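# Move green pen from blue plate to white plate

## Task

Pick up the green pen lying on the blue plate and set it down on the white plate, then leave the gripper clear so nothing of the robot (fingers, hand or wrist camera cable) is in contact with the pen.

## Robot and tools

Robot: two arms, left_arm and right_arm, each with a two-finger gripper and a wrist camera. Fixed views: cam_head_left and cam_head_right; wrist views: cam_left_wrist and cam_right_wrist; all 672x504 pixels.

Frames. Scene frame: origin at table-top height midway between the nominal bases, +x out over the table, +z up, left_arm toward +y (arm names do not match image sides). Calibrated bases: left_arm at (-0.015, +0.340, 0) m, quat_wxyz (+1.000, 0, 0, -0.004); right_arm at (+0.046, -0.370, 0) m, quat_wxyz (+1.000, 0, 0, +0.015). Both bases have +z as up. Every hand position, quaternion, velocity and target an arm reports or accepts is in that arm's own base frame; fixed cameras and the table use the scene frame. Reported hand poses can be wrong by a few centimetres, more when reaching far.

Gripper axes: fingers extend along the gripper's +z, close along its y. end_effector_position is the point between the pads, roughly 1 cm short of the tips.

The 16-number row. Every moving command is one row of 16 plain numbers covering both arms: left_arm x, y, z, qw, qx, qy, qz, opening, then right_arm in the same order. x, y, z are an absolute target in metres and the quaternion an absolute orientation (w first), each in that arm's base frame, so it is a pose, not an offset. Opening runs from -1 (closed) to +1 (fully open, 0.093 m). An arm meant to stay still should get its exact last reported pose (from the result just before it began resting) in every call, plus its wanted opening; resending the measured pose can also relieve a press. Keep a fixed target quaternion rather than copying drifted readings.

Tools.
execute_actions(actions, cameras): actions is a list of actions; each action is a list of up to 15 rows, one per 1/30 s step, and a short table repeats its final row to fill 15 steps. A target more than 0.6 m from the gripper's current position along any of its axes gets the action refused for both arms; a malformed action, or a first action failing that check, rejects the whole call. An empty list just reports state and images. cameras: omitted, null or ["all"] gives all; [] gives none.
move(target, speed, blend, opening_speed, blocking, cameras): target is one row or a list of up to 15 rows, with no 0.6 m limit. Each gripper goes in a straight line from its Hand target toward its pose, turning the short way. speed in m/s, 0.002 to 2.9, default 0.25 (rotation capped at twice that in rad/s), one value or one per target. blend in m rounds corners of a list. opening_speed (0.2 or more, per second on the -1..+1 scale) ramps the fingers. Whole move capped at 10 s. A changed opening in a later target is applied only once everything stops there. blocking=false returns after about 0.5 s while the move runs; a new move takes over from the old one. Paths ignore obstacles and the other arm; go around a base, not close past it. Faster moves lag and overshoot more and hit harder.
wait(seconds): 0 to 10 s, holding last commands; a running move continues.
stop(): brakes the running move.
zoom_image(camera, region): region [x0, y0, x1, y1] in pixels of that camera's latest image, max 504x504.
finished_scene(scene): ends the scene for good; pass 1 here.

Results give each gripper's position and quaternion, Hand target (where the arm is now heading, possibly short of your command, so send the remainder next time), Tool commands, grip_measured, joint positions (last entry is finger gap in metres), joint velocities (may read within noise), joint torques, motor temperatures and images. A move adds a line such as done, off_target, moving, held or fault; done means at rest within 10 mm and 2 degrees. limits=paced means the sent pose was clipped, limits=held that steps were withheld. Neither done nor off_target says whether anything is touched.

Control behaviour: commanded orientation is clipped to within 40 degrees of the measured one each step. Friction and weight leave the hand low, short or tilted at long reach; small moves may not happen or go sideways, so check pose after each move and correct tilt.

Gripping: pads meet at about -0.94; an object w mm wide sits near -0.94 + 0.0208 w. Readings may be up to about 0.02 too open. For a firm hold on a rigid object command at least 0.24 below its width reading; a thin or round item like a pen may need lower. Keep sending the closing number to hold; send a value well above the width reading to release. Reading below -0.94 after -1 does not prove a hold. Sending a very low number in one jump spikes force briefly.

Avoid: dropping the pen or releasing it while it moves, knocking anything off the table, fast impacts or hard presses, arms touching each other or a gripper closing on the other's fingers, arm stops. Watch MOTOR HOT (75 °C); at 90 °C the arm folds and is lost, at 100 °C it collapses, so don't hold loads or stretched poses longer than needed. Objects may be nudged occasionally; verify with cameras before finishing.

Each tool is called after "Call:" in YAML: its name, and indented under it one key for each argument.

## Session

Call:
execute_actions:
  actions: []

Scene clock: 0.00 s.
left_arm: end_effector_position=(+0.3444, -0.1940, +0.1429) grip_measured=+1.000 end_effector_quat_wxyz=(+0.410, +0.246, +0.846, -0.237) | right_arm: end_effector_position=(+0.3587, +0.1550, +0.1245) grip_measured=+1.000 end_effector_quat_wxyz=(+0.350, -0.104, +0.882, +0.298)
Joint positions: left_arm=[-0.358 1.38 0.763 -0.016 0.371 0.019 0.093] | right_arm=[0.202 1.439 0.77 -0.046 -0.495 0.195 0.093]
Joint velocities: within noise
Joint torques (N m): no reading
Motor temperatures (°C): left_arm=[26 28 28 29 26 28 26] | right_arm=[27 28 25 26 26 27 27]
Heat: left arm: 29 °C; right arm: 28 °C.
Hand target: left_arm +0.3457, -0.1944, +0.1474; +0.414, +0.246, +0.844, -0.237 | right_arm +0.3605, +0.1553, +0.1296; +0.356, -0.106, +0.879, +0.298
Tool commands: left_gripper/opening=+1.0 right_gripper/opening=+1.0

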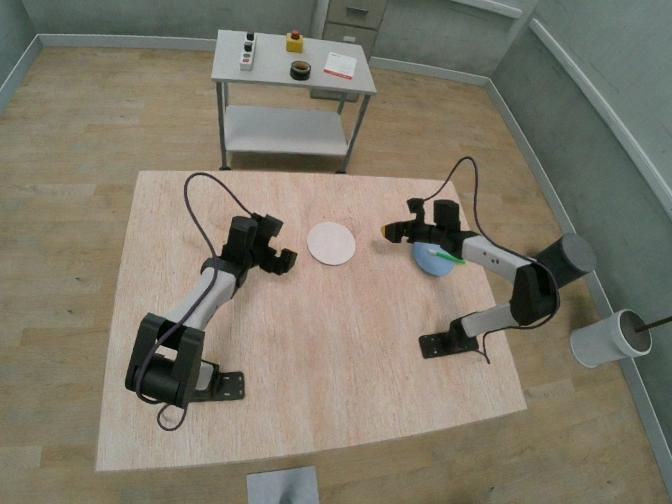

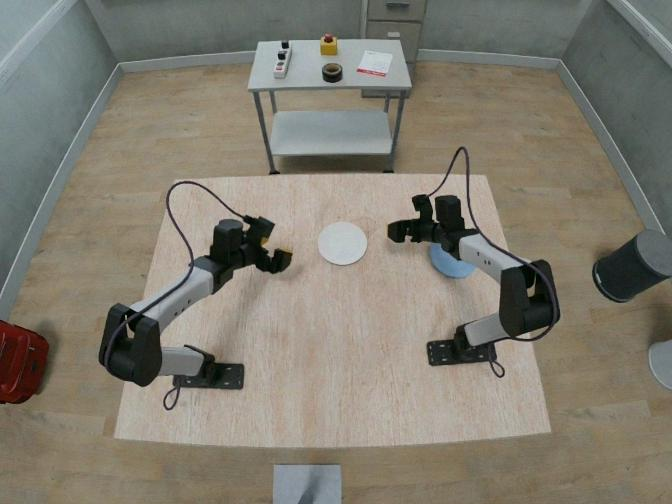

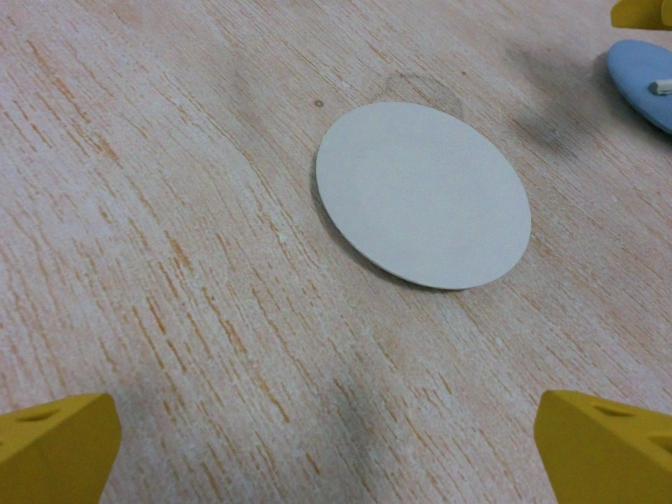

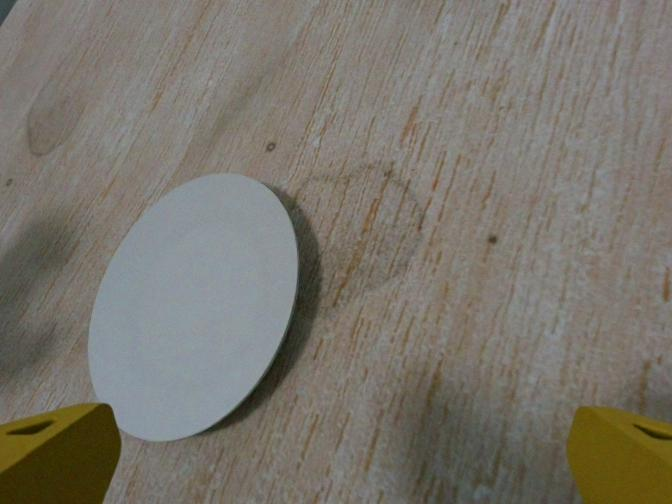

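Call:
move:
  target: [0.31, 0.02, 0.16, 0.41, 0, 0.912, 0, 1, 0.285, -0.03, 0.165, 0, -0.545, 0.839, 0, 0]
  speed: 0.3

Scene clock: 33.77 s.
left_arm: end_effector_position=(+0.3216, +0.0153, +0.1743) grip_measured=+1.000 end_effector_quat_wxyz=(+0.435, +0.002, +0.900, -0.012) | right_arm: end_effector_position=(+0.2812, -0.0256, +0.1613) grip_measured=+0.002 end_effector_quat_wxyz=(+0.004, -0.543, +0.840, +0.004)
Joint positions: left_arm=[0.101 1.016 0.725 -0.383 0.103 0.056 0.093] | right_arm=[-0.098 1.613 1.478 -1.434 -0.012 -1.245 0.045]
Joint torques (N m): left_arm=[0.64 -3.32 6.76 1.8 -0.15 0.19] | right_arm=[-0.2 -5.39 8.21 0.08 0 -0.05]
Motor temperatures (°C): left_arm=[26 31 32 36 26 28 26] | right_arm=[27 31 28 31 26 27 27]
Heat: left arm: 36 °C; right arm: 31 °C.
Hand target: left_arm +0.3097, +0.0194, +0.1604; +0.410, +0.000, +0.912, -0.002 | right_arm +0.2838, -0.0298, +0.1664; +0.001, -0.546, +0.838, -0.002
Off the commanded pose: left_arm 0.019 m, 3 deg | right_arm 0.007 m, 1 deg.
move: off_target (left_arm)

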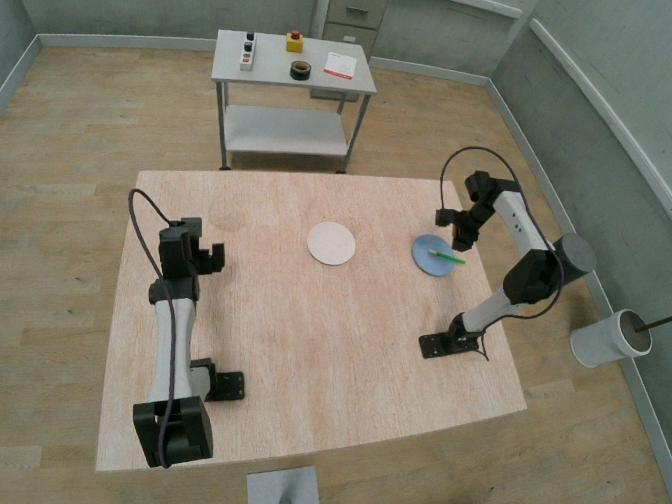

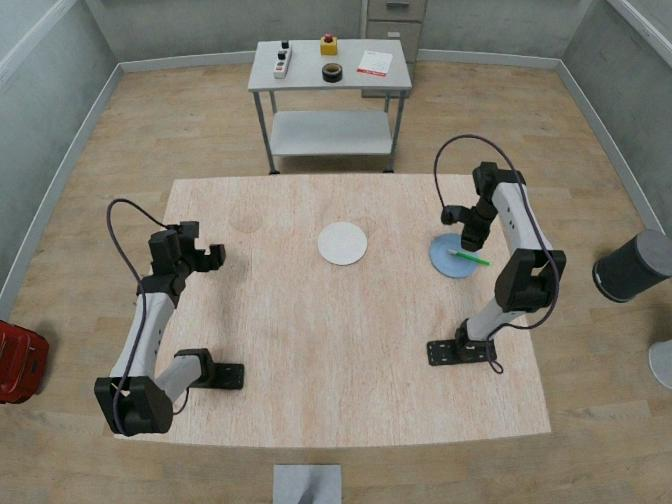

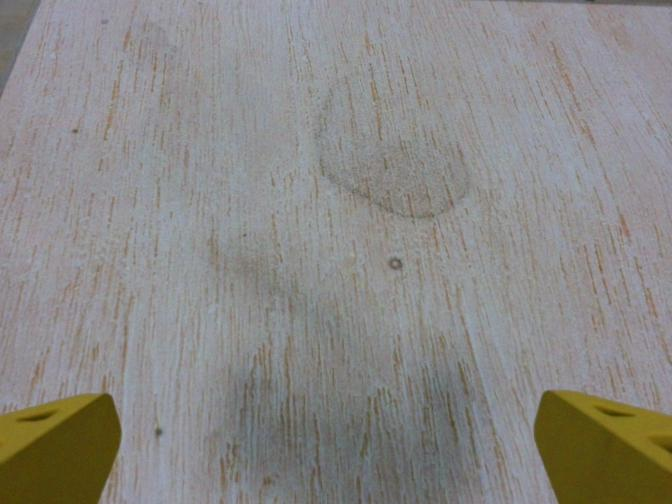

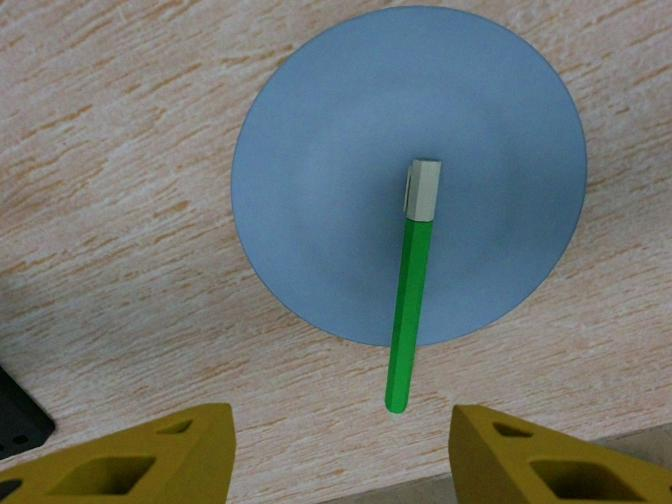

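Call:
move:
  target: [0.31, 0.02, 0.16, 0.41, 0, 0.912, 0, 1, 0.298, -0.080, 0.062, 0, -0.4586, 0.8886, 0, 0]
  speed: 0.2
  cameras: ["cam_right_wrist", "cam_head_left"]

Scene clock: 67.63 s.
left_arm: end_effector_position=(+0.3216, +0.0158, +0.1742) grip_measured=+1.000 end_effector_quat_wxyz=(+0.435, +0.002, +0.900, -0.010) | right_arm: end_effector_position=(+0.2986, -0.0774, +0.0687) grip_measured=+0.002 end_effector_quat_wxyz=(+0.004, -0.465, +0.886, +0.004)
Joint positions: left_arm=[0.101 1.016 0.725 -0.383 0.099 0.057 0.093] | right_arm=[-0.26 1.738 1.246 -1.078 -0.012 -1.227 0.045]
Joint torques (N m): left_arm=[0.51 -3.07 6.87 1.83 -0.15 0.19] | right_arm=[0.06 -6.8 3.89 0.58 -0.03 0.19]
Heat: left arm: 36 °C; right arm: 32 °C.
Hand target: left_arm +0.3105, +0.0196, +0.1603; +0.410, +0.000, +0.912, -0.001 | right_arm +0.2978, -0.0795, +0.0622; +0.000, -0.459, +0.888, +0.001
Off the commanded pose: left_arm 0.019 m, 3 deg | right_arm 0.007 m, 1 deg.
move: off_target (left_arm)
Images, in order (width x height): cam_head_left 672x504, cam_right_wrist 672x504.

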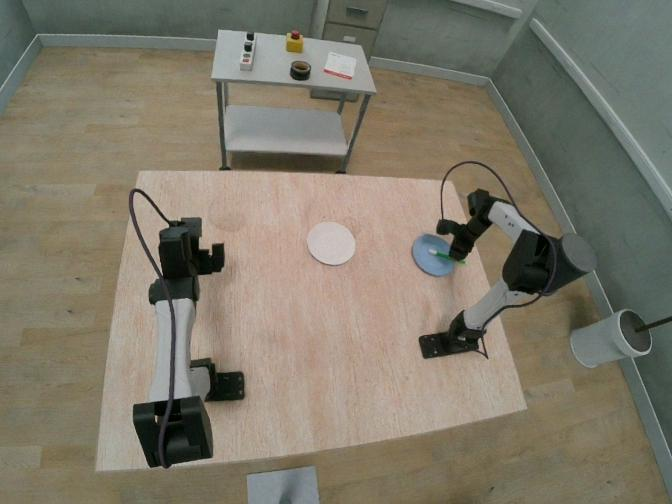

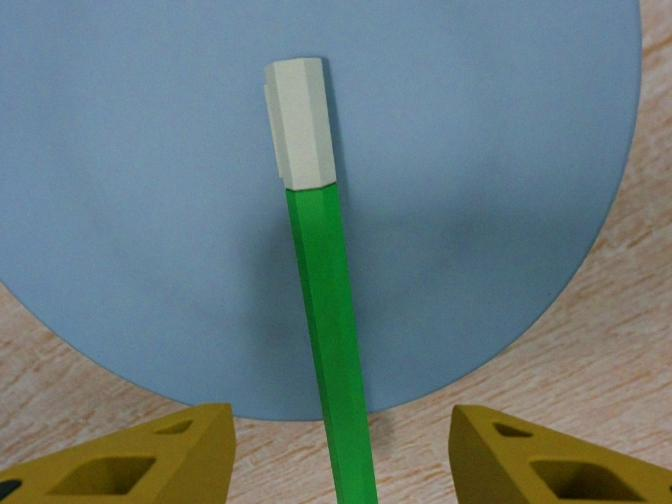

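Call:
move:
  target: [0.31, 0.02, 0.16, 0.41, 0, 0.912, 0, 1, 0.304, -0.068, 0.053, 0, -0.515, 0.857, 0, 0]
  speed: 0.15
  cameras: ["cam_right_wrist", "cam_head_right"]

Call:
zoom_image:
  camera: "cam_head_right"
  region: [400, 200, 520, 290]

Scene clock: 109.07 s.
left_arm: end_effector_position=(+0.3216, +0.0160, +0.1742) grip_measured=+1.000 end_effector_quat_wxyz=(+0.435, +0.001, +0.900, -0.010) | right_arm: end_effector_position=(+0.3053, -0.0679, +0.0612) grip_measured=+0.002 end_effector_quat_wxyz=(+0.007, -0.507, +0.862, +0.001)
Joint positions: left_arm=[0.101 1.016 0.725 -0.383 0.098 0.057 0.093] | right_arm=[-0.225 1.754 1.235 -1.043 -0.012 -1.29 0.045]
Joint torques (N m): left_arm=[0.5 -3.06 6.86 1.83 -0.15 0.19] | right_arm=[0.61 -6.6 3.71 0.6 -0.03 -0.05]
Heat: left arm: 37 °C; right arm: 33 °C.
Hand target: left_arm +0.3104, +0.0198, +0.1602; +0.410, +0.000, +0.912, +0.000 | right_arm +0.3040, -0.0681, +0.0532; +0.000, -0.515, +0.857, +0.000
Off the commanded pose: left_arm 0.019 m, 3 deg | right_arm 0.008 m, 1 deg.
move: off_target (left_arm)
Images, in order (width x height): cam_head_right 672x504, cam_right_wrist 672x504.

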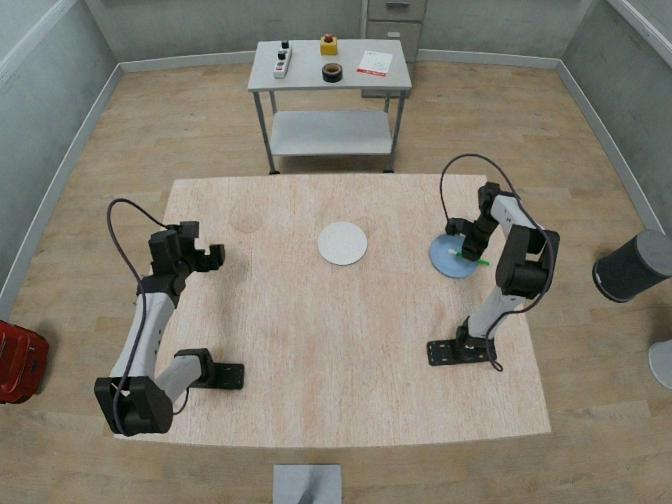

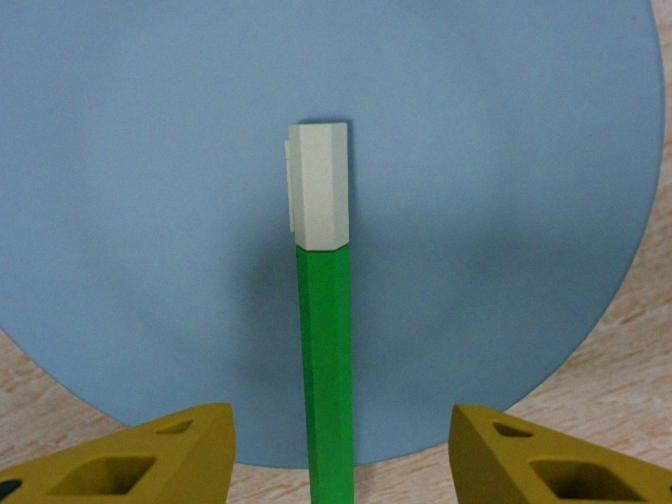

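Scaled by 4.200.

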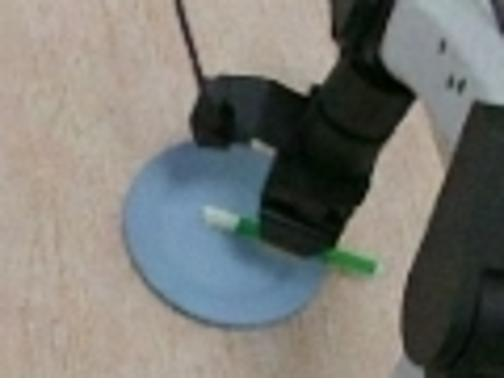

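Call:
move:
  target: [0.31, 0.02, 0.16, 0.41, 0, 0.912, 0, 1, 0.301, -0.0665, 0.038, 0, -0.530, 0.848, 0, 0]
  speed: 0.08
  cameras: ["cam_right_wrist"]

Scene clock: 119.07 s.
left_arm: end_effector_position=(+0.3216, +0.0160, +0.1742) grip_measured=+1.000 end_effector_quat_wxyz=(+0.435, +0.001, +0.900, -0.010) | right_arm: end_effector_position=(+0.3024, -0.0662, +0.0459) grip_measured=+0.002 end_effector_quat_wxyz=(+0.007, -0.522, +0.853, +0.002)
Joint positions: left_arm=[0.101 1.016 0.725 -0.383 0.098 0.057 0.093] | right_arm=[-0.222 1.762 1.181 -0.983 -0.012 -1.322 0.045]
Joint torques (N m): left_arm=[0.51 -3.07 6.86 1.83 -0.15 0.19] | right_arm=[0.59 -6.53 3.66 0.59 -0.03 -0.04]
Heat: left arm: 37 °C; right arm: 33 °C.
Hand target: left_arm +0.3104, +0.0198, +0.1602; +0.410, +0.000, +0.912, +0.000 | right_arm +0.3007, -0.0664, +0.0382; +0.000, -0.530, +0.848, +0.000
Off the commanded pose: left_arm 0.019 m, 3 deg | right_arm 0.008 m, 1 deg.
move: off_target (left_arm)

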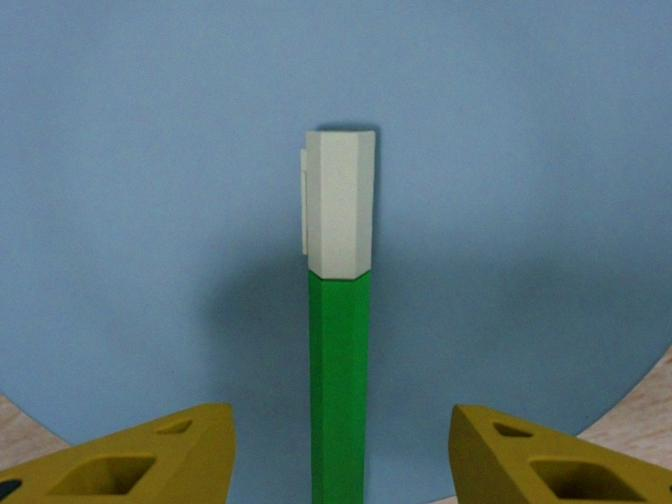

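Call:
move:
  target:
    - [0.31, 0.02, 0.16, 0.41, 0, 0.912, 0, 1, 0.301, -0.0665, 0.0305, 0, -0.530, 0.848, 0, 0]
    - [0.31, 0.02, 0.16, 0.41, 0, 0.912, 0, 1, 0.301, -0.0665, 0.0305, 0, -0.530, 0.848, 0, -0.95]
  speed: 0.06
  opening_speed: 0.8
  cameras: ["cam_right_wrist"]

Scene clock: 129.07 s.
left_arm: end_effector_position=(+0.3216, +0.0163, +0.1742) grip_measured=+1.000 end_effector_quat_wxyz=(+0.435, +0.001, +0.900, -0.009) | right_arm: end_effector_position=(+0.3028, -0.0663, +0.0386) grip_measured=-0.930 end_effector_quat_wxyz=(+0.007, -0.523, +0.852, +0.001)
Joint positions: left_arm=[0.101 1.016 0.725 -0.383 0.096 0.057 0.093] | right_arm=[-0.222 1.772 1.162 -0.952 -0.012 -1.323 0.001]
Joint torques (N m): left_arm=[0.51 -3.07 6.87 1.83 -0.15 0.19] | right_arm=[0.58 -6.46 3.63 0.58 -0.02 -0.03]
Heat: left arm: 38 °C; right arm: 33 °C.
Hand target: left_arm +0.3104, +0.0200, +0.1602; +0.410, +0.000, +0.912, +0.001 | right_arm +0.3008, -0.0665, +0.0307; +0.000, -0.530, +0.848, +0.000
Off the commanded pose: left_arm 0.019 m, 3 deg | right_arm 0.008 m, 1 deg.
move: off_target (left_arm)

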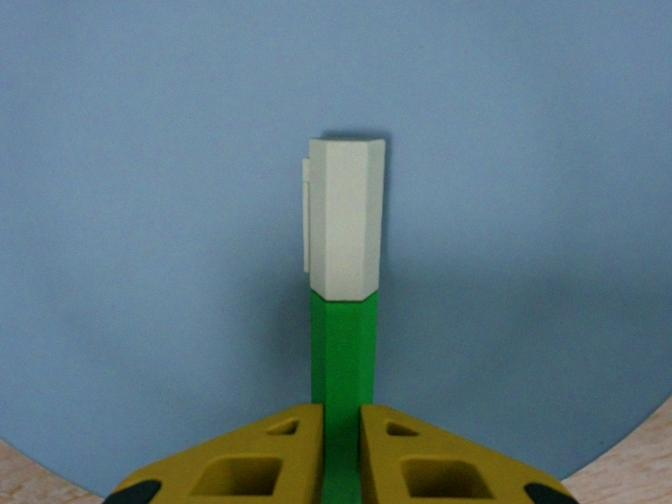

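Call:
move:
  target:
    - [0.31, 0.02, 0.16, 0.41, 0, 0.912, 0, 1, 0.301, -0.0665, 0.0305, 0, -0.530, 0.848, 0, -0.2]
    - [0.31, 0.02, 0.16, 0.41, 0, 0.912, 0, 1, 0.301, -0.0665, 0.0240, 0, -0.530, 0.848, 0, -0.2]
  speed: 0.06
  opening_speed: 1.0
  cameras: ["cam_right_wrist"]

Scene clock: 139.80 s.
left_arm: end_effector_position=(+0.3216, +0.0163, +0.1742) grip_measured=+1.000 end_effector_quat_wxyz=(+0.435, +0.002, +0.900, -0.009) | right_arm: end_effector_position=(+0.3028, -0.0663, +0.0322) grip_measured=-0.202 end_effector_quat_wxyz=(+0.007, -0.523, +0.852, +0.002)
Joint positions: left_arm=[0.101 1.016 0.725 -0.383 0.096 0.059 0.093] | right_arm=[-0.222 1.782 1.147 -0.928 -0.012 -1.323 0.035]
Joint torques (N m): left_arm=[0.53 -3.07 6.84 1.83 -0.13 0.19] | right_arm=[0.57 -6.48 3.59 0.61 -0.03 -0.03]
Heat: left arm: 38 °C; right arm: 33 °C.
Hand target: left_arm +0.3104, +0.0198, +0.1602; +0.410, +0.001, +0.912, +0.000 | right_arm +0.3008, -0.0665, +0.0243; +0.000, -0.530, +0.848, +0.000
Off the commanded pose: left_arm 0.019 m, 3 deg | right_arm 0.008 m, 1 deg.
move: off_target (left_arm)

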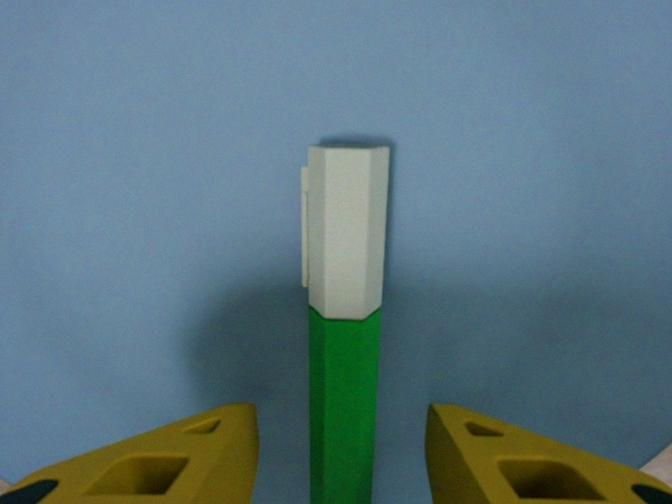

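Call:
move:
  target:
    - [0.31, 0.02, 0.16, 0.41, 0, 0.912, 0, 1, 0.301, -0.0665, 0.0220, 0, -0.530, 0.848, 0, -0.2]
    - [0.31, 0.02, 0.16, 0.41, 0, 0.912, 0, 1, 0.301, -0.0665, 0.0220, 0, -0.530, 0.848, 0, -0.95]
  speed: 0.06
  opening_speed: 0.8
  cameras: ["cam_right_wrist", "cam_head_right"]

Scene clock: 151.37 s.
left_arm: end_effector_position=(+0.3216, +0.0163, +0.1742) grip_measured=+1.000 end_effector_quat_wxyz=(+0.435, +0.002, +0.900, -0.009) | right_arm: end_effector_position=(+0.3035, -0.0665, +0.0312) grip_measured=-0.862 end_effector_quat_wxyz=(+0.009, -0.524, +0.852, +0.000)
Joint positions: left_arm=[0.101 1.016 0.725 -0.383 0.096 0.059 0.093] | right_arm=[-0.222 1.782 1.142 -0.919 -0.012 -1.325 0.004]
Joint torques (N m): left_arm=[0.51 -3.08 6.86 1.83 -0.13 0.17] | right_arm=[0.59 -6.22 3.56 0.6 -0.03 -0.03]
Heat: left arm: 38 °C; right arm: 33 °C.
Hand target: left_arm +0.3104, +0.0198, +0.1602; +0.410, +0.000, +0.912, +0.000 | right_arm +0.3010, -0.0665, +0.0223; +0.000, -0.531, +0.848, +0.000
Off the commanded pose: left_arm 0.019 m, 3 deg | right_arm 0.009 m, 1 deg.
move: off_target (left_arm)
Images, in order (width x height): cam_head_right 672x504, cam_right_wrist 672x504.

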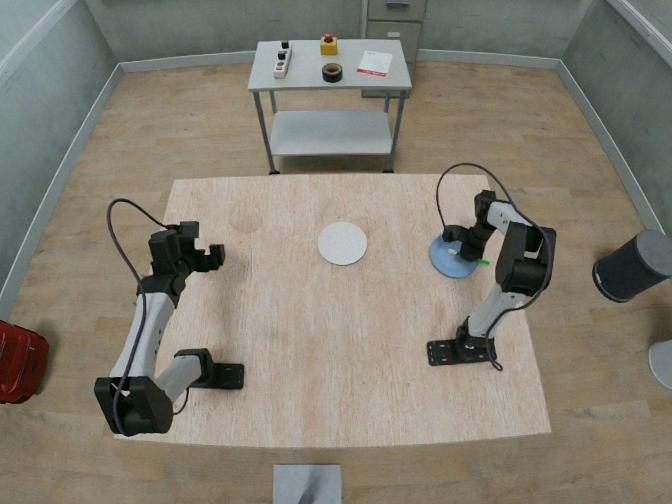

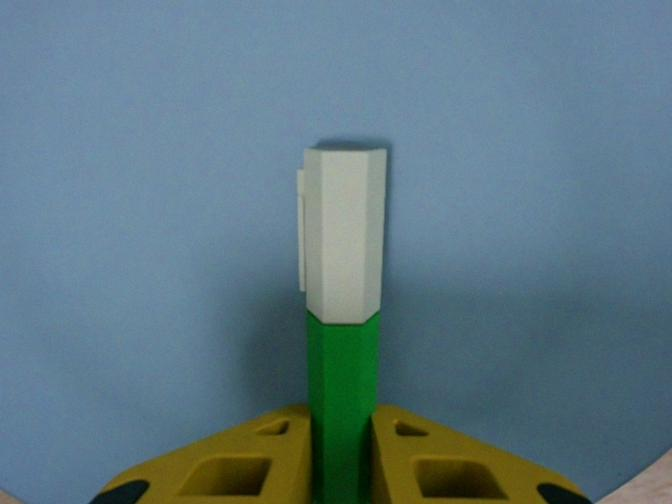

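Call:
move:
  target:
    - [0.31, 0.02, 0.16, 0.41, 0, 0.912, 0, 1, 0.302, -0.0660, 0.105, 0, -0.530, 0.848, 0, -0.95]
    - [0.31, 0.02, 0.16, 0.41, 0, 0.912, 0, 1, 0.372, 0.325, 0.115, 0, -0.848, 0.530, 0, -0.95]
  speed: 0.22
  blend: 0.03
  cameras: ["cam_right_wrist", "cam_head_right", "cam_head_left"]

Call:
zoom_image:
  camera: "cam_head_right"
  region: [280, 190, 400, 280]

Scene clock: 166.60 s.
left_arm: end_effector_position=(+0.3216, +0.0163, +0.1742) grip_measured=+1.000 end_effector_quat_wxyz=(+0.435, +0.002, +0.900, -0.009) | right_arm: end_effector_position=(+0.3698, +0.3273, +0.1142) grip_measured=-0.871 end_effector_quat_wxyz=(-0.050, +0.845, -0.533, +0.011)
Joint positions: left_arm=[0.101 1.016 0.725 -0.383 0.096 0.059 0.093] | right_arm=[0.722 2.494 2.588 -1.561 -0.008 -1.294 0.003]
Joint torques (N m): left_arm=[0.5 -3.07 6.87 1.83 -0.13 0.18] | right_arm=[-0.24 -12.03 8.02 0.3 -0.01 -0.03]
Heat: left arm: 39 °C; right arm: 34 °C.
Hand target: left_arm +0.3104, +0.0198, +0.1602; +0.410, +0.000, +0.912, +0.000 | right_arm +0.3726, +0.3234, +0.1144; -0.045, +0.847, -0.530, +0.017
Off the commanded pose: left_arm 0.019 m, 3 deg | right_arm 0.003 m, 6 deg.
joint sent to its limit (right arm) — joint 4 (wrist pitch), lower limit. The joint targets are off in orientation, not in position.
move: off_target (left_arm, right_arm)
Images, in order (width x height): cam_head_left 672x504, cam_head_right 672x504, cam_right_wrist 672x504.

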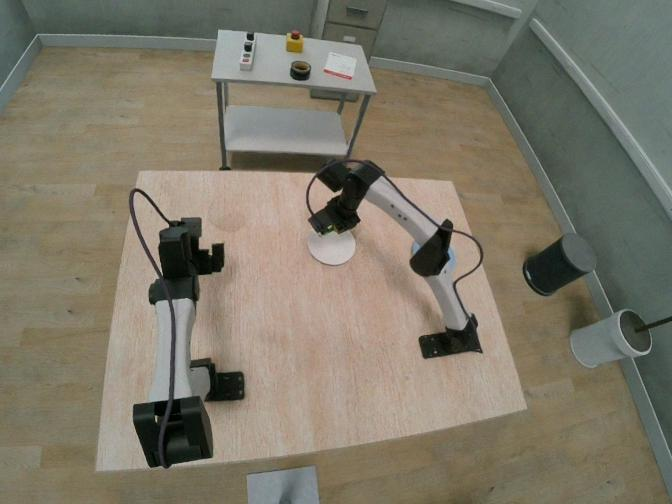

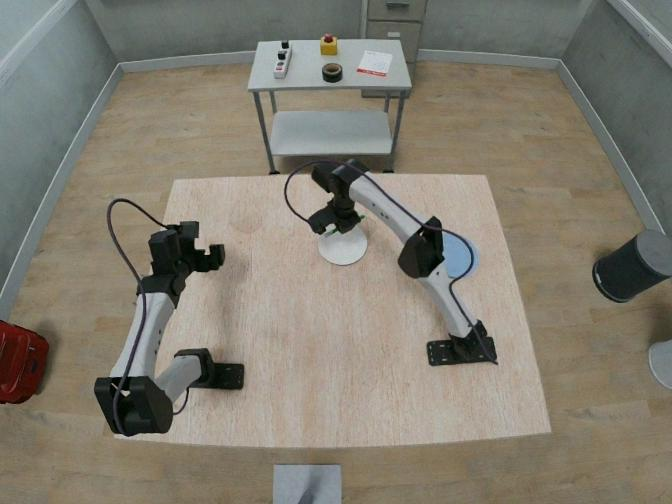

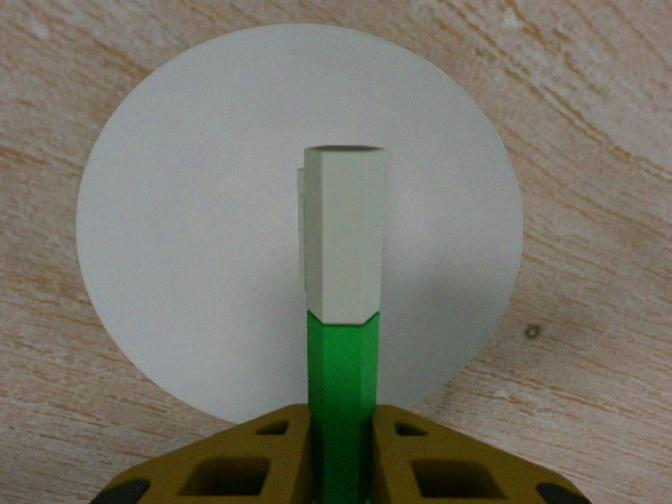

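Scaled by 4.200.

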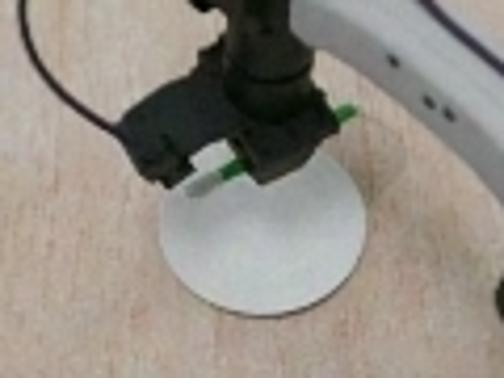

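Call:
move:
  target: [0.31, 0.02, 0.16, 0.41, 0, 0.912, 0, 1, 0.353, 0.332, 0.063, 0, -0.848, 0.530, 0, -0.95]
  speed: 0.15
  cameras: ["cam_right_wrist", "cam_head_right"]

Call:
zoom_image:
  camera: "cam_head_right"
  region: [280, 190, 400, 280]

Scene clock: 181.93 s.
left_arm: end_effector_position=(+0.3216, +0.0163, +0.1742) grip_measured=+1.000 end_effector_quat_wxyz=(+0.435, +0.002, +0.900, -0.009) | right_arm: end_effector_position=(+0.3522, +0.3309, +0.0731) grip_measured=-0.871 end_effector_quat_wxyz=(-0.005, +0.850, -0.527, -0.003)
Joint positions: left_arm=[0.101 1.016 0.725 -0.383 0.096 0.059 0.093] | right_arm=[0.752 2.513 2.459 -1.509 -0.008 -1.28 0.003]
Joint torques (N m): left_arm=[0.51 -3.07 6.86 1.83 -0.13 0.18] | right_arm=[0.46 -12.57 4.01 0.56 -0.07 0.19]
Motor temperatures (°C): left_arm=[26 30 33 39 26 28 26] | right_arm=[27 39 29 28 26 27 28]
Heat: left arm: 39 °C; right arm: 39 °C.
Hand target: left_arm +0.3104, +0.0198, +0.1602; +0.410, +0.000, +0.912, +0.000 | right_arm +0.3530, +0.3319, +0.0634; +0.000, +0.848, -0.530, +0.000
Off the commanded pose: left_arm 0.019 m, 3 deg | right_arm 0.010 m, 1 deg.
move: off_target (left_arm)
Images, in order (width x height): cam_head_right 672x504, cam_right_wrist 672x504.

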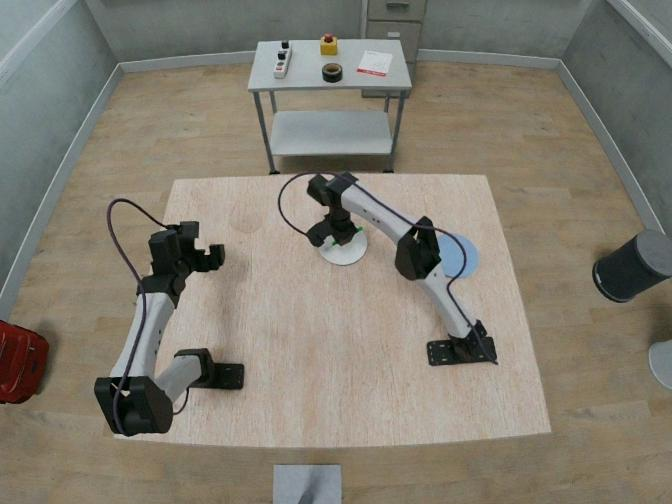

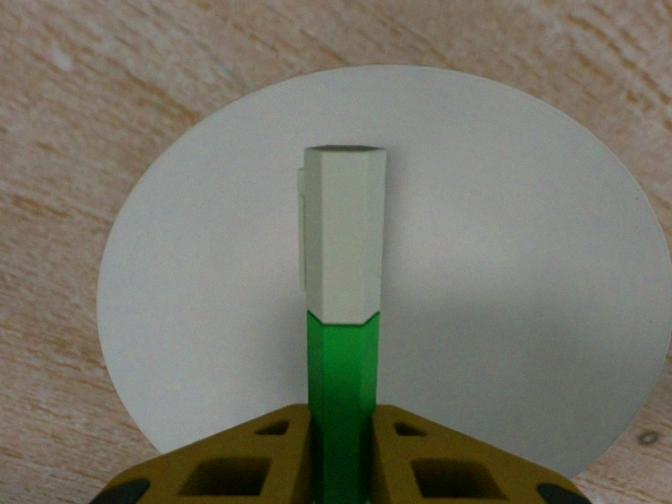

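Scaled by 4.200.

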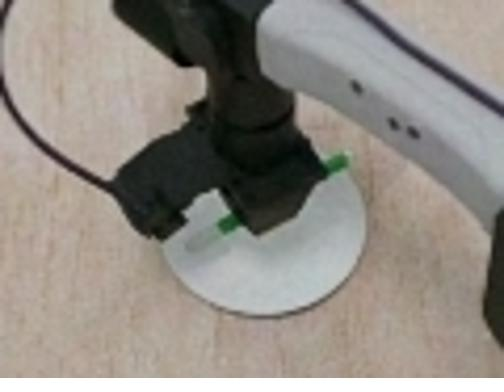

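Call:
move:
  target: [0.31, 0.02, 0.16, 0.41, 0, 0.912, 0, 1, 0.362, 0.338, 0.045, 0, -0.848, 0.530, 0, -0.95]
  speed: 0.1
  cameras: ["cam_right_wrist", "cam_head_right"]

Call:
zoom_image:
  camera: "cam_head_right"
  region: [280, 190, 400, 280]

Scene clock: 208.43 s.
left_arm: end_effector_position=(+0.3216, +0.0163, +0.1742) grip_measured=+1.000 end_effector_quat_wxyz=(+0.435, +0.002, +0.900, -0.009) | right_arm: end_effector_position=(+0.3532, +0.3319, +0.0433) grip_measured=-0.871 end_effector_quat_wxyz=(+0.017, +0.849, -0.527, -0.008)
Joint positions: left_arm=[0.101 1.016 0.725 -0.383 0.096 0.059 0.093] | right_arm=[0.752 2.578 2.462 -1.491 -0.008 -1.279 0.003]
Joint torques (N m): left_arm=[0.53 -3.06 6.87 1.83 -0.13 0.18] | right_arm=[0.16 -12.81 8.09 0.4 -0.08 0.15]
Heat: left arm: 40 °C; right arm: 41 °C.
Hand target: left_arm +0.3104, +0.0198, +0.1602; +0.410, +0.000, +0.912, +0.000 | right_arm +0.3619, +0.3379, +0.0452; -0.001, +0.848, -0.531, +0.000
Off the commanded pose: left_arm 0.019 m, 3 deg | right_arm 0.011 m, 2 deg.
move: off_target (left_arm, right_arm)
Images, in order (width x height): cam_head_right 672x504, cam_right_wrist 672x504.

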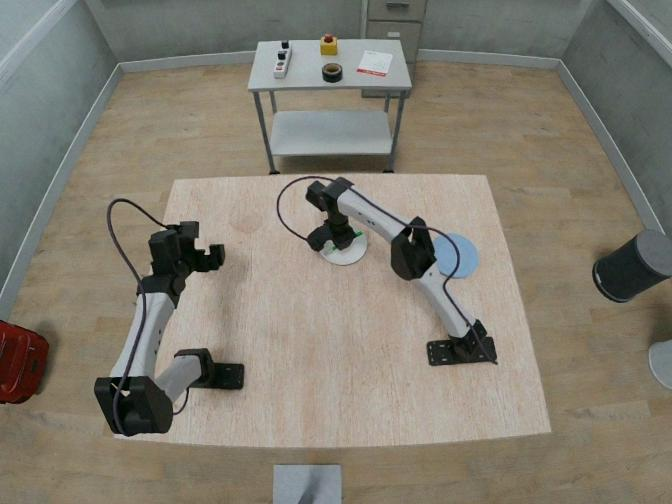

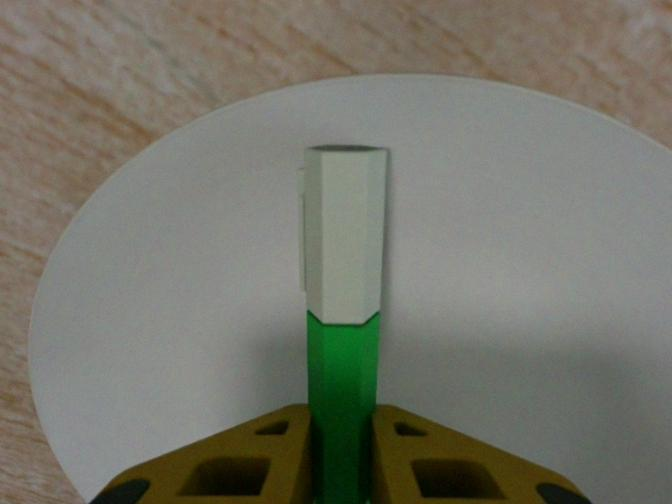

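Scaled by 4.200.

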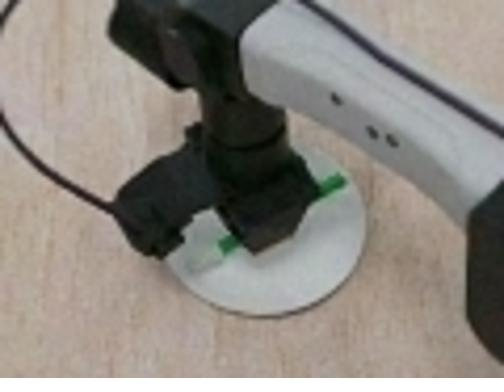

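Call:
move:
  target: [0.31, 0.02, 0.16, 0.41, 0, 0.912, 0, 1, 0.353, 0.344, 0.060, 0, -0.848, 0.530, 0, -0.95]
  speed: 0.1
  cameras: ["cam_right_wrist", "cam_head_right", "cam_head_left"]

Call:
zoom_image:
  camera: "cam_head_right"
  region: [280, 190, 400, 280]

Call:
zoom_image:
  camera: "cam_head_left"
  region: [270, 190, 390, 280]

Scene clock: 237.90 s.
left_arm: end_effector_position=(+0.3216, +0.0163, +0.1742) grip_measured=+1.000 end_effector_quat_wxyz=(+0.435, +0.002, +0.900, -0.009) | right_arm: end_effector_position=(+0.3532, +0.3418, +0.0583) grip_measured=-0.871 end_effector_quat_wxyz=(-0.002, +0.849, -0.528, -0.004)
Joint positions: left_arm=[0.101 1.016 0.725 -0.383 0.096 0.059 0.093] | right_arm=[0.767 2.578 2.523 -1.514 -0.008 -1.262 0.003]
Joint torques (N m): left_arm=[0.51 -3.06 6.86 1.83 -0.13 0.17] | right_arm=[0.68 -12.74 8.14 0.07 -0.08 0.18]
Motor temperatures (°C): left_arm=[26 29 33 40 26 28 26] | right_arm=[27 48 33 27 26 27 29]
Heat: left arm: 40 °C; right arm: 48 °C.
Hand target: left_arm +0.3104, +0.0198, +0.1602; +0.410, +0.000, +0.912, +0.000 | right_arm +0.3528, +0.3437, +0.0600; -0.001, +0.848, -0.530, +0.000
Off the commanded pose: left_arm 0.019 m, 3 deg | right_arm 0.003 m, 0 deg.
move: off_target (left_arm)
Images, in order (width x height): cam_head_left 672x504, cam_head_right 672x504, cam_right_wrist 672x504.

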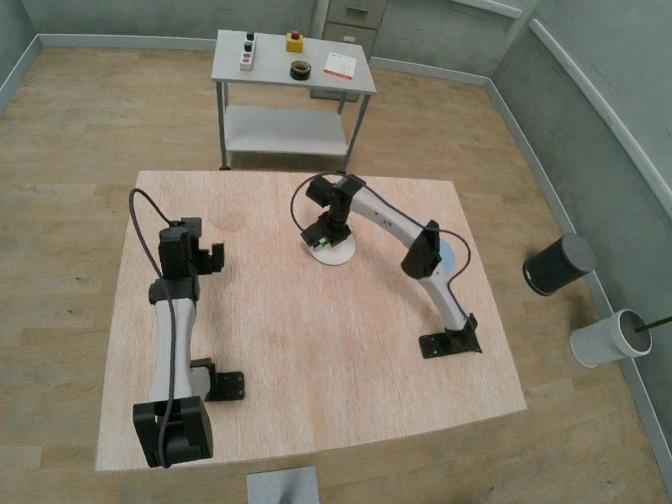

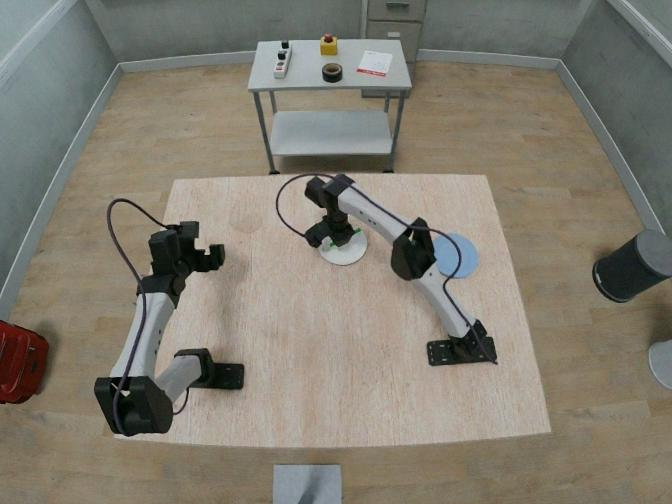

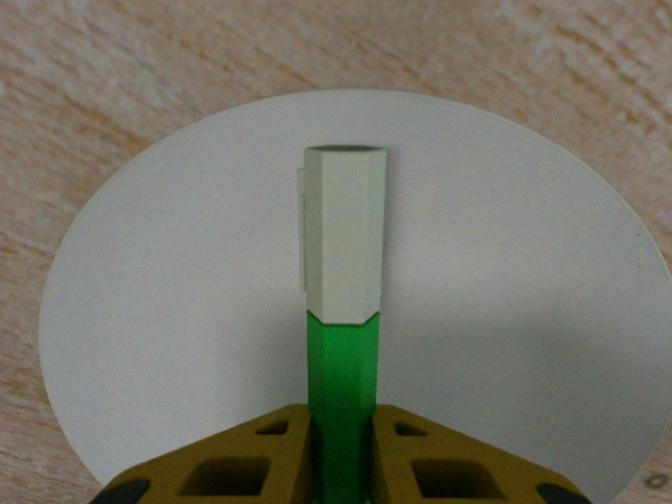

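Scaled by 4.200.

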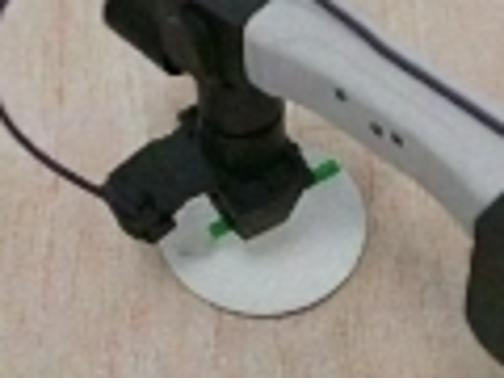

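Scaled by 4.200.

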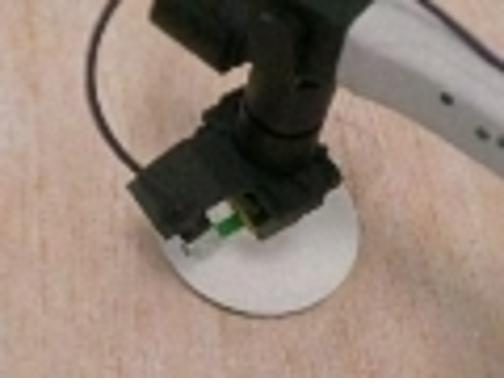

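Call:
move:
  target: [0.31, 0.02, 0.16, 0.41, 0, 0.912, 0, 1, 0.353, 0.344, 0.047, 0, -0.848, 0.530, 0, -0.95]
  speed: 0.06
  cameras: ["cam_head_right", "cam_right_wrist"]

Scene clock: 255.90 s.
left_arm: end_effector_position=(+0.3216, +0.0163, +0.1742) grip_measured=+1.000 end_effector_quat_wxyz=(+0.435, +0.002, +0.900, -0.009) | right_arm: end_effector_position=(+0.3534, +0.3421, +0.0523) grip_measured=-0.871 end_effector_quat_wxyz=(+0.000, +0.849, -0.528, -0.004)
Joint positions: left_arm=[0.101 1.016 0.725 -0.383 0.096 0.059 0.093] | right_arm=[0.767 2.578 2.498 -1.492 -0.008 -1.262 0.003]
Joint torques (N m): left_arm=[0.51 -3.07 6.87 1.82 -0.13 0.18] | right_arm=[0.68 -14.06 3.77 0.53 -0.08 0.18]
Heat: left arm: 40 °C; right arm: 50 °C.
Hand target: left_arm +0.3104, +0.0198, +0.1602; +0.410, +0.000, +0.912, +0.000 | right_arm +0.3529, +0.3439, +0.0470; +0.001, +0.848, -0.530, +0.000
Off the commanded pose: left_arm 0.019 m, 3 deg | right_arm 0.006 m, 1 deg.
move: off_target (left_arm)

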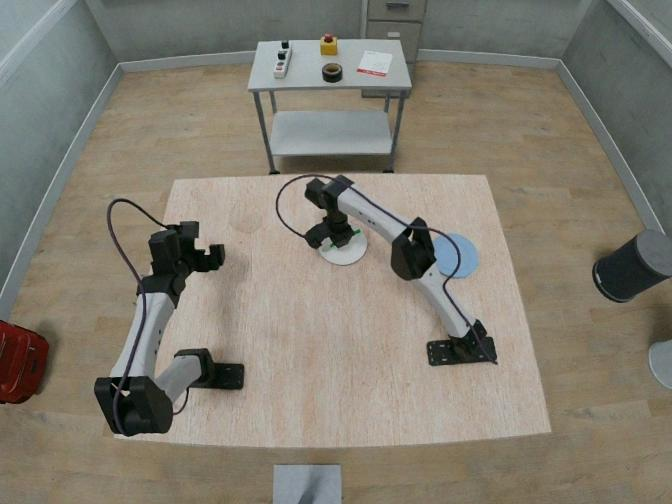

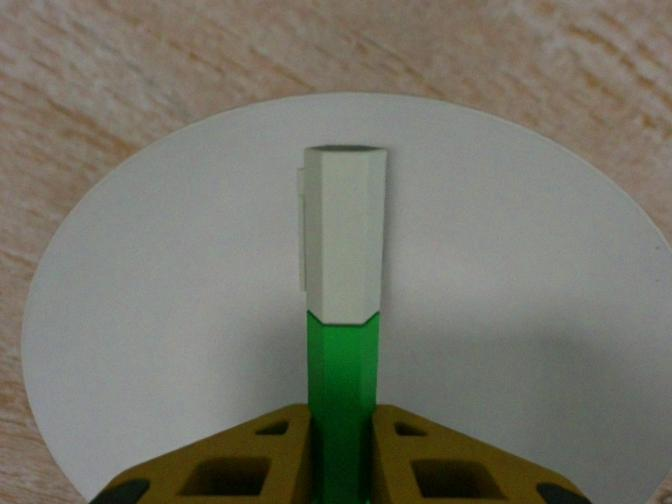

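Call:
move:
  target: [0.31, 0.02, 0.16, 0.41, 0, 0.912, 0, 1, 0.353, 0.344, 0.037, 0, -0.848, 0.530, 0, -0.95]
  speed: 0.05
  cameras: ["cam_head_right", "cam_right_wrist"]

Scene clock: 259.87 s.
left_arm: end_effector_position=(+0.3216, +0.0163, +0.1742) grip_measured=+1.000 end_effector_quat_wxyz=(+0.435, +0.002, +0.900, -0.009) | right_arm: end_effector_position=(+0.3521, +0.3408, +0.0394) grip_measured=-0.871 end_effector_quat_wxyz=(+0.007, +0.849, -0.528, -0.006)
Joint positions: left_arm=[0.101 1.016 0.725 -0.383 0.096 0.059 0.093] | right_arm=[0.767 2.578 2.447 -1.456 -0.008 -1.262 0.003]
Joint torques (N m): left_arm=[0.51 -3.07 6.87 1.83 -0.13 0.18] | right_arm=[0.65 -14.9 3.43 0.63 -0.07 0.19]
Heat: left arm: 40 °C; right arm: 50 °C.
Hand target: left_arm +0.3104, +0.0198, +0.1602; +0.410, +0.000, +0.912, +0.000 | right_arm +0.3530, +0.3440, +0.0371; +0.001, +0.848, -0.530, +0.000
Off the commanded pose: left_arm 0.019 m, 3 deg | right_arm 0.004 m, 1 deg.
move: off_target (left_arm)

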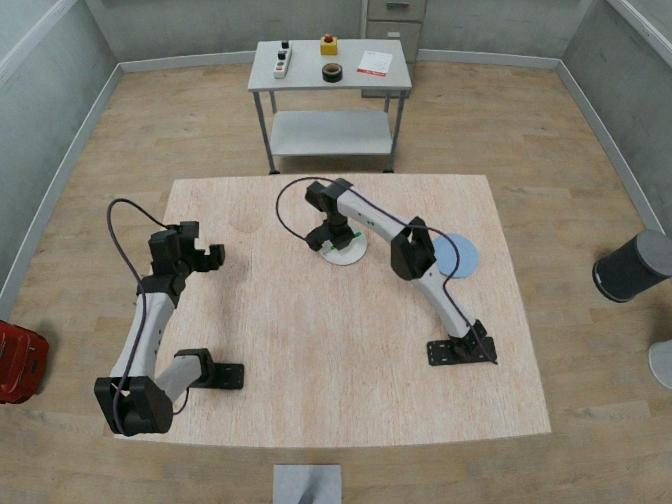

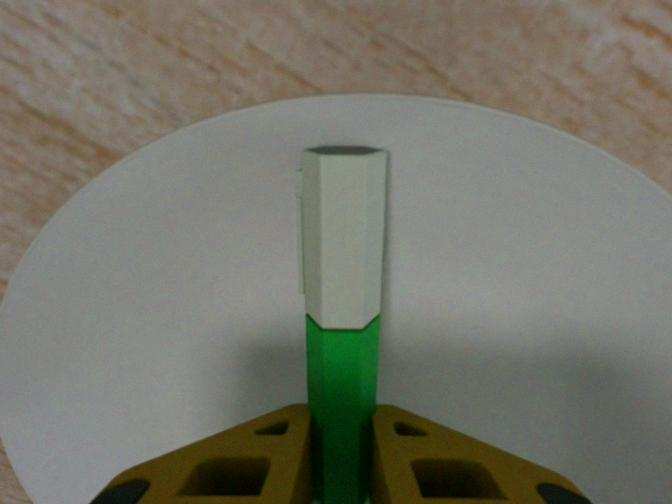

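Call:
move:
  target: [0.31, 0.02, 0.16, 0.41, 0, 0.912, 0, 1, 0.353, 0.344, 0.031, 0, -0.848, 0.530, 0, -0.95]
  speed: 0.05
  cameras: ["cam_head_right", "cam_right_wrist"]

Call:
zoom_image:
  camera: "cam_head_right"
  region: [280, 190, 400, 280]

Scene clock: 266.23 s.
left_arm: end_effector_position=(+0.3216, +0.0163, +0.1742) grip_measured=+1.000 end_effector_quat_wxyz=(+0.435, +0.002, +0.900, -0.009) | right_arm: end_effector_position=(+0.3518, +0.3413, +0.0350) grip_measured=-0.871 end_effector_quat_wxyz=(+0.006, +0.851, -0.526, -0.007)
Joint positions: left_arm=[0.101 1.016 0.725 -0.383 0.096 0.059 0.093] | right_arm=[0.767 2.575 2.422 -1.434 -0.011 -1.268 0.003]
Joint torques (N m): left_arm=[0.5 -3.06 6.87 1.83 -0.13 0.17] | right_arm=[0.66 -14.89 2.95 0.69 -0.09 0.19]
Heat: left arm: 41 °C; right arm: 52 °C.
Hand target: left_arm +0.3104, +0.0198, +0.1602; +0.410, +0.000, +0.912, +0.000 | right_arm +0.3525, +0.3442, +0.0310; +0.001, +0.850, -0.527, -0.002
Off the commanded pose: left_arm 0.019 m, 3 deg | right_arm 0.005 m, 1 deg.
move: off_target (left_arm)

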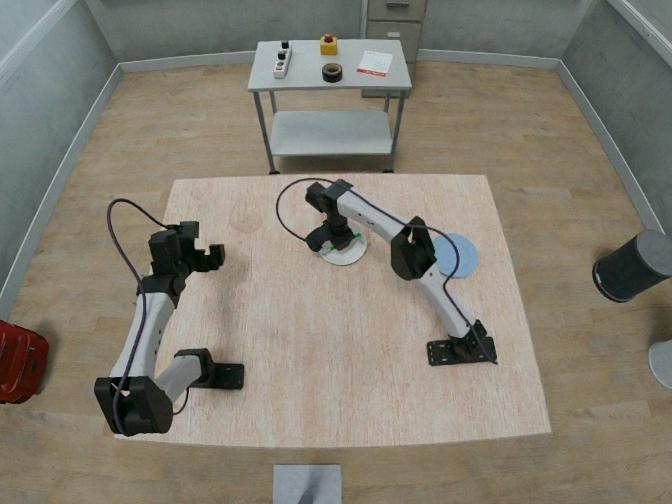

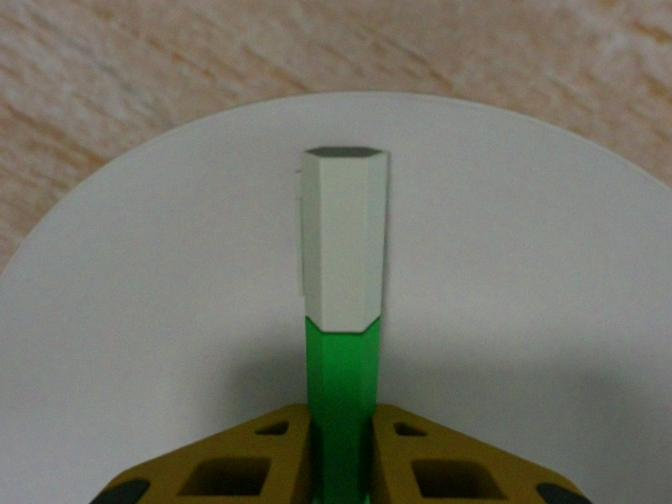

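Scaled by 4.200.

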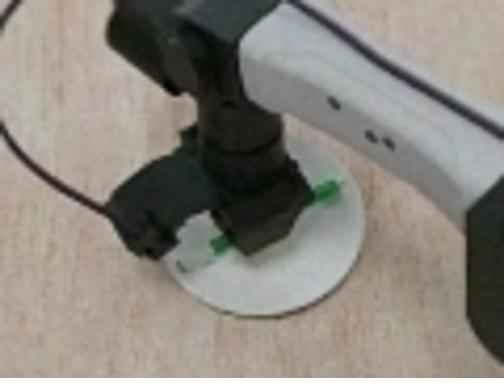

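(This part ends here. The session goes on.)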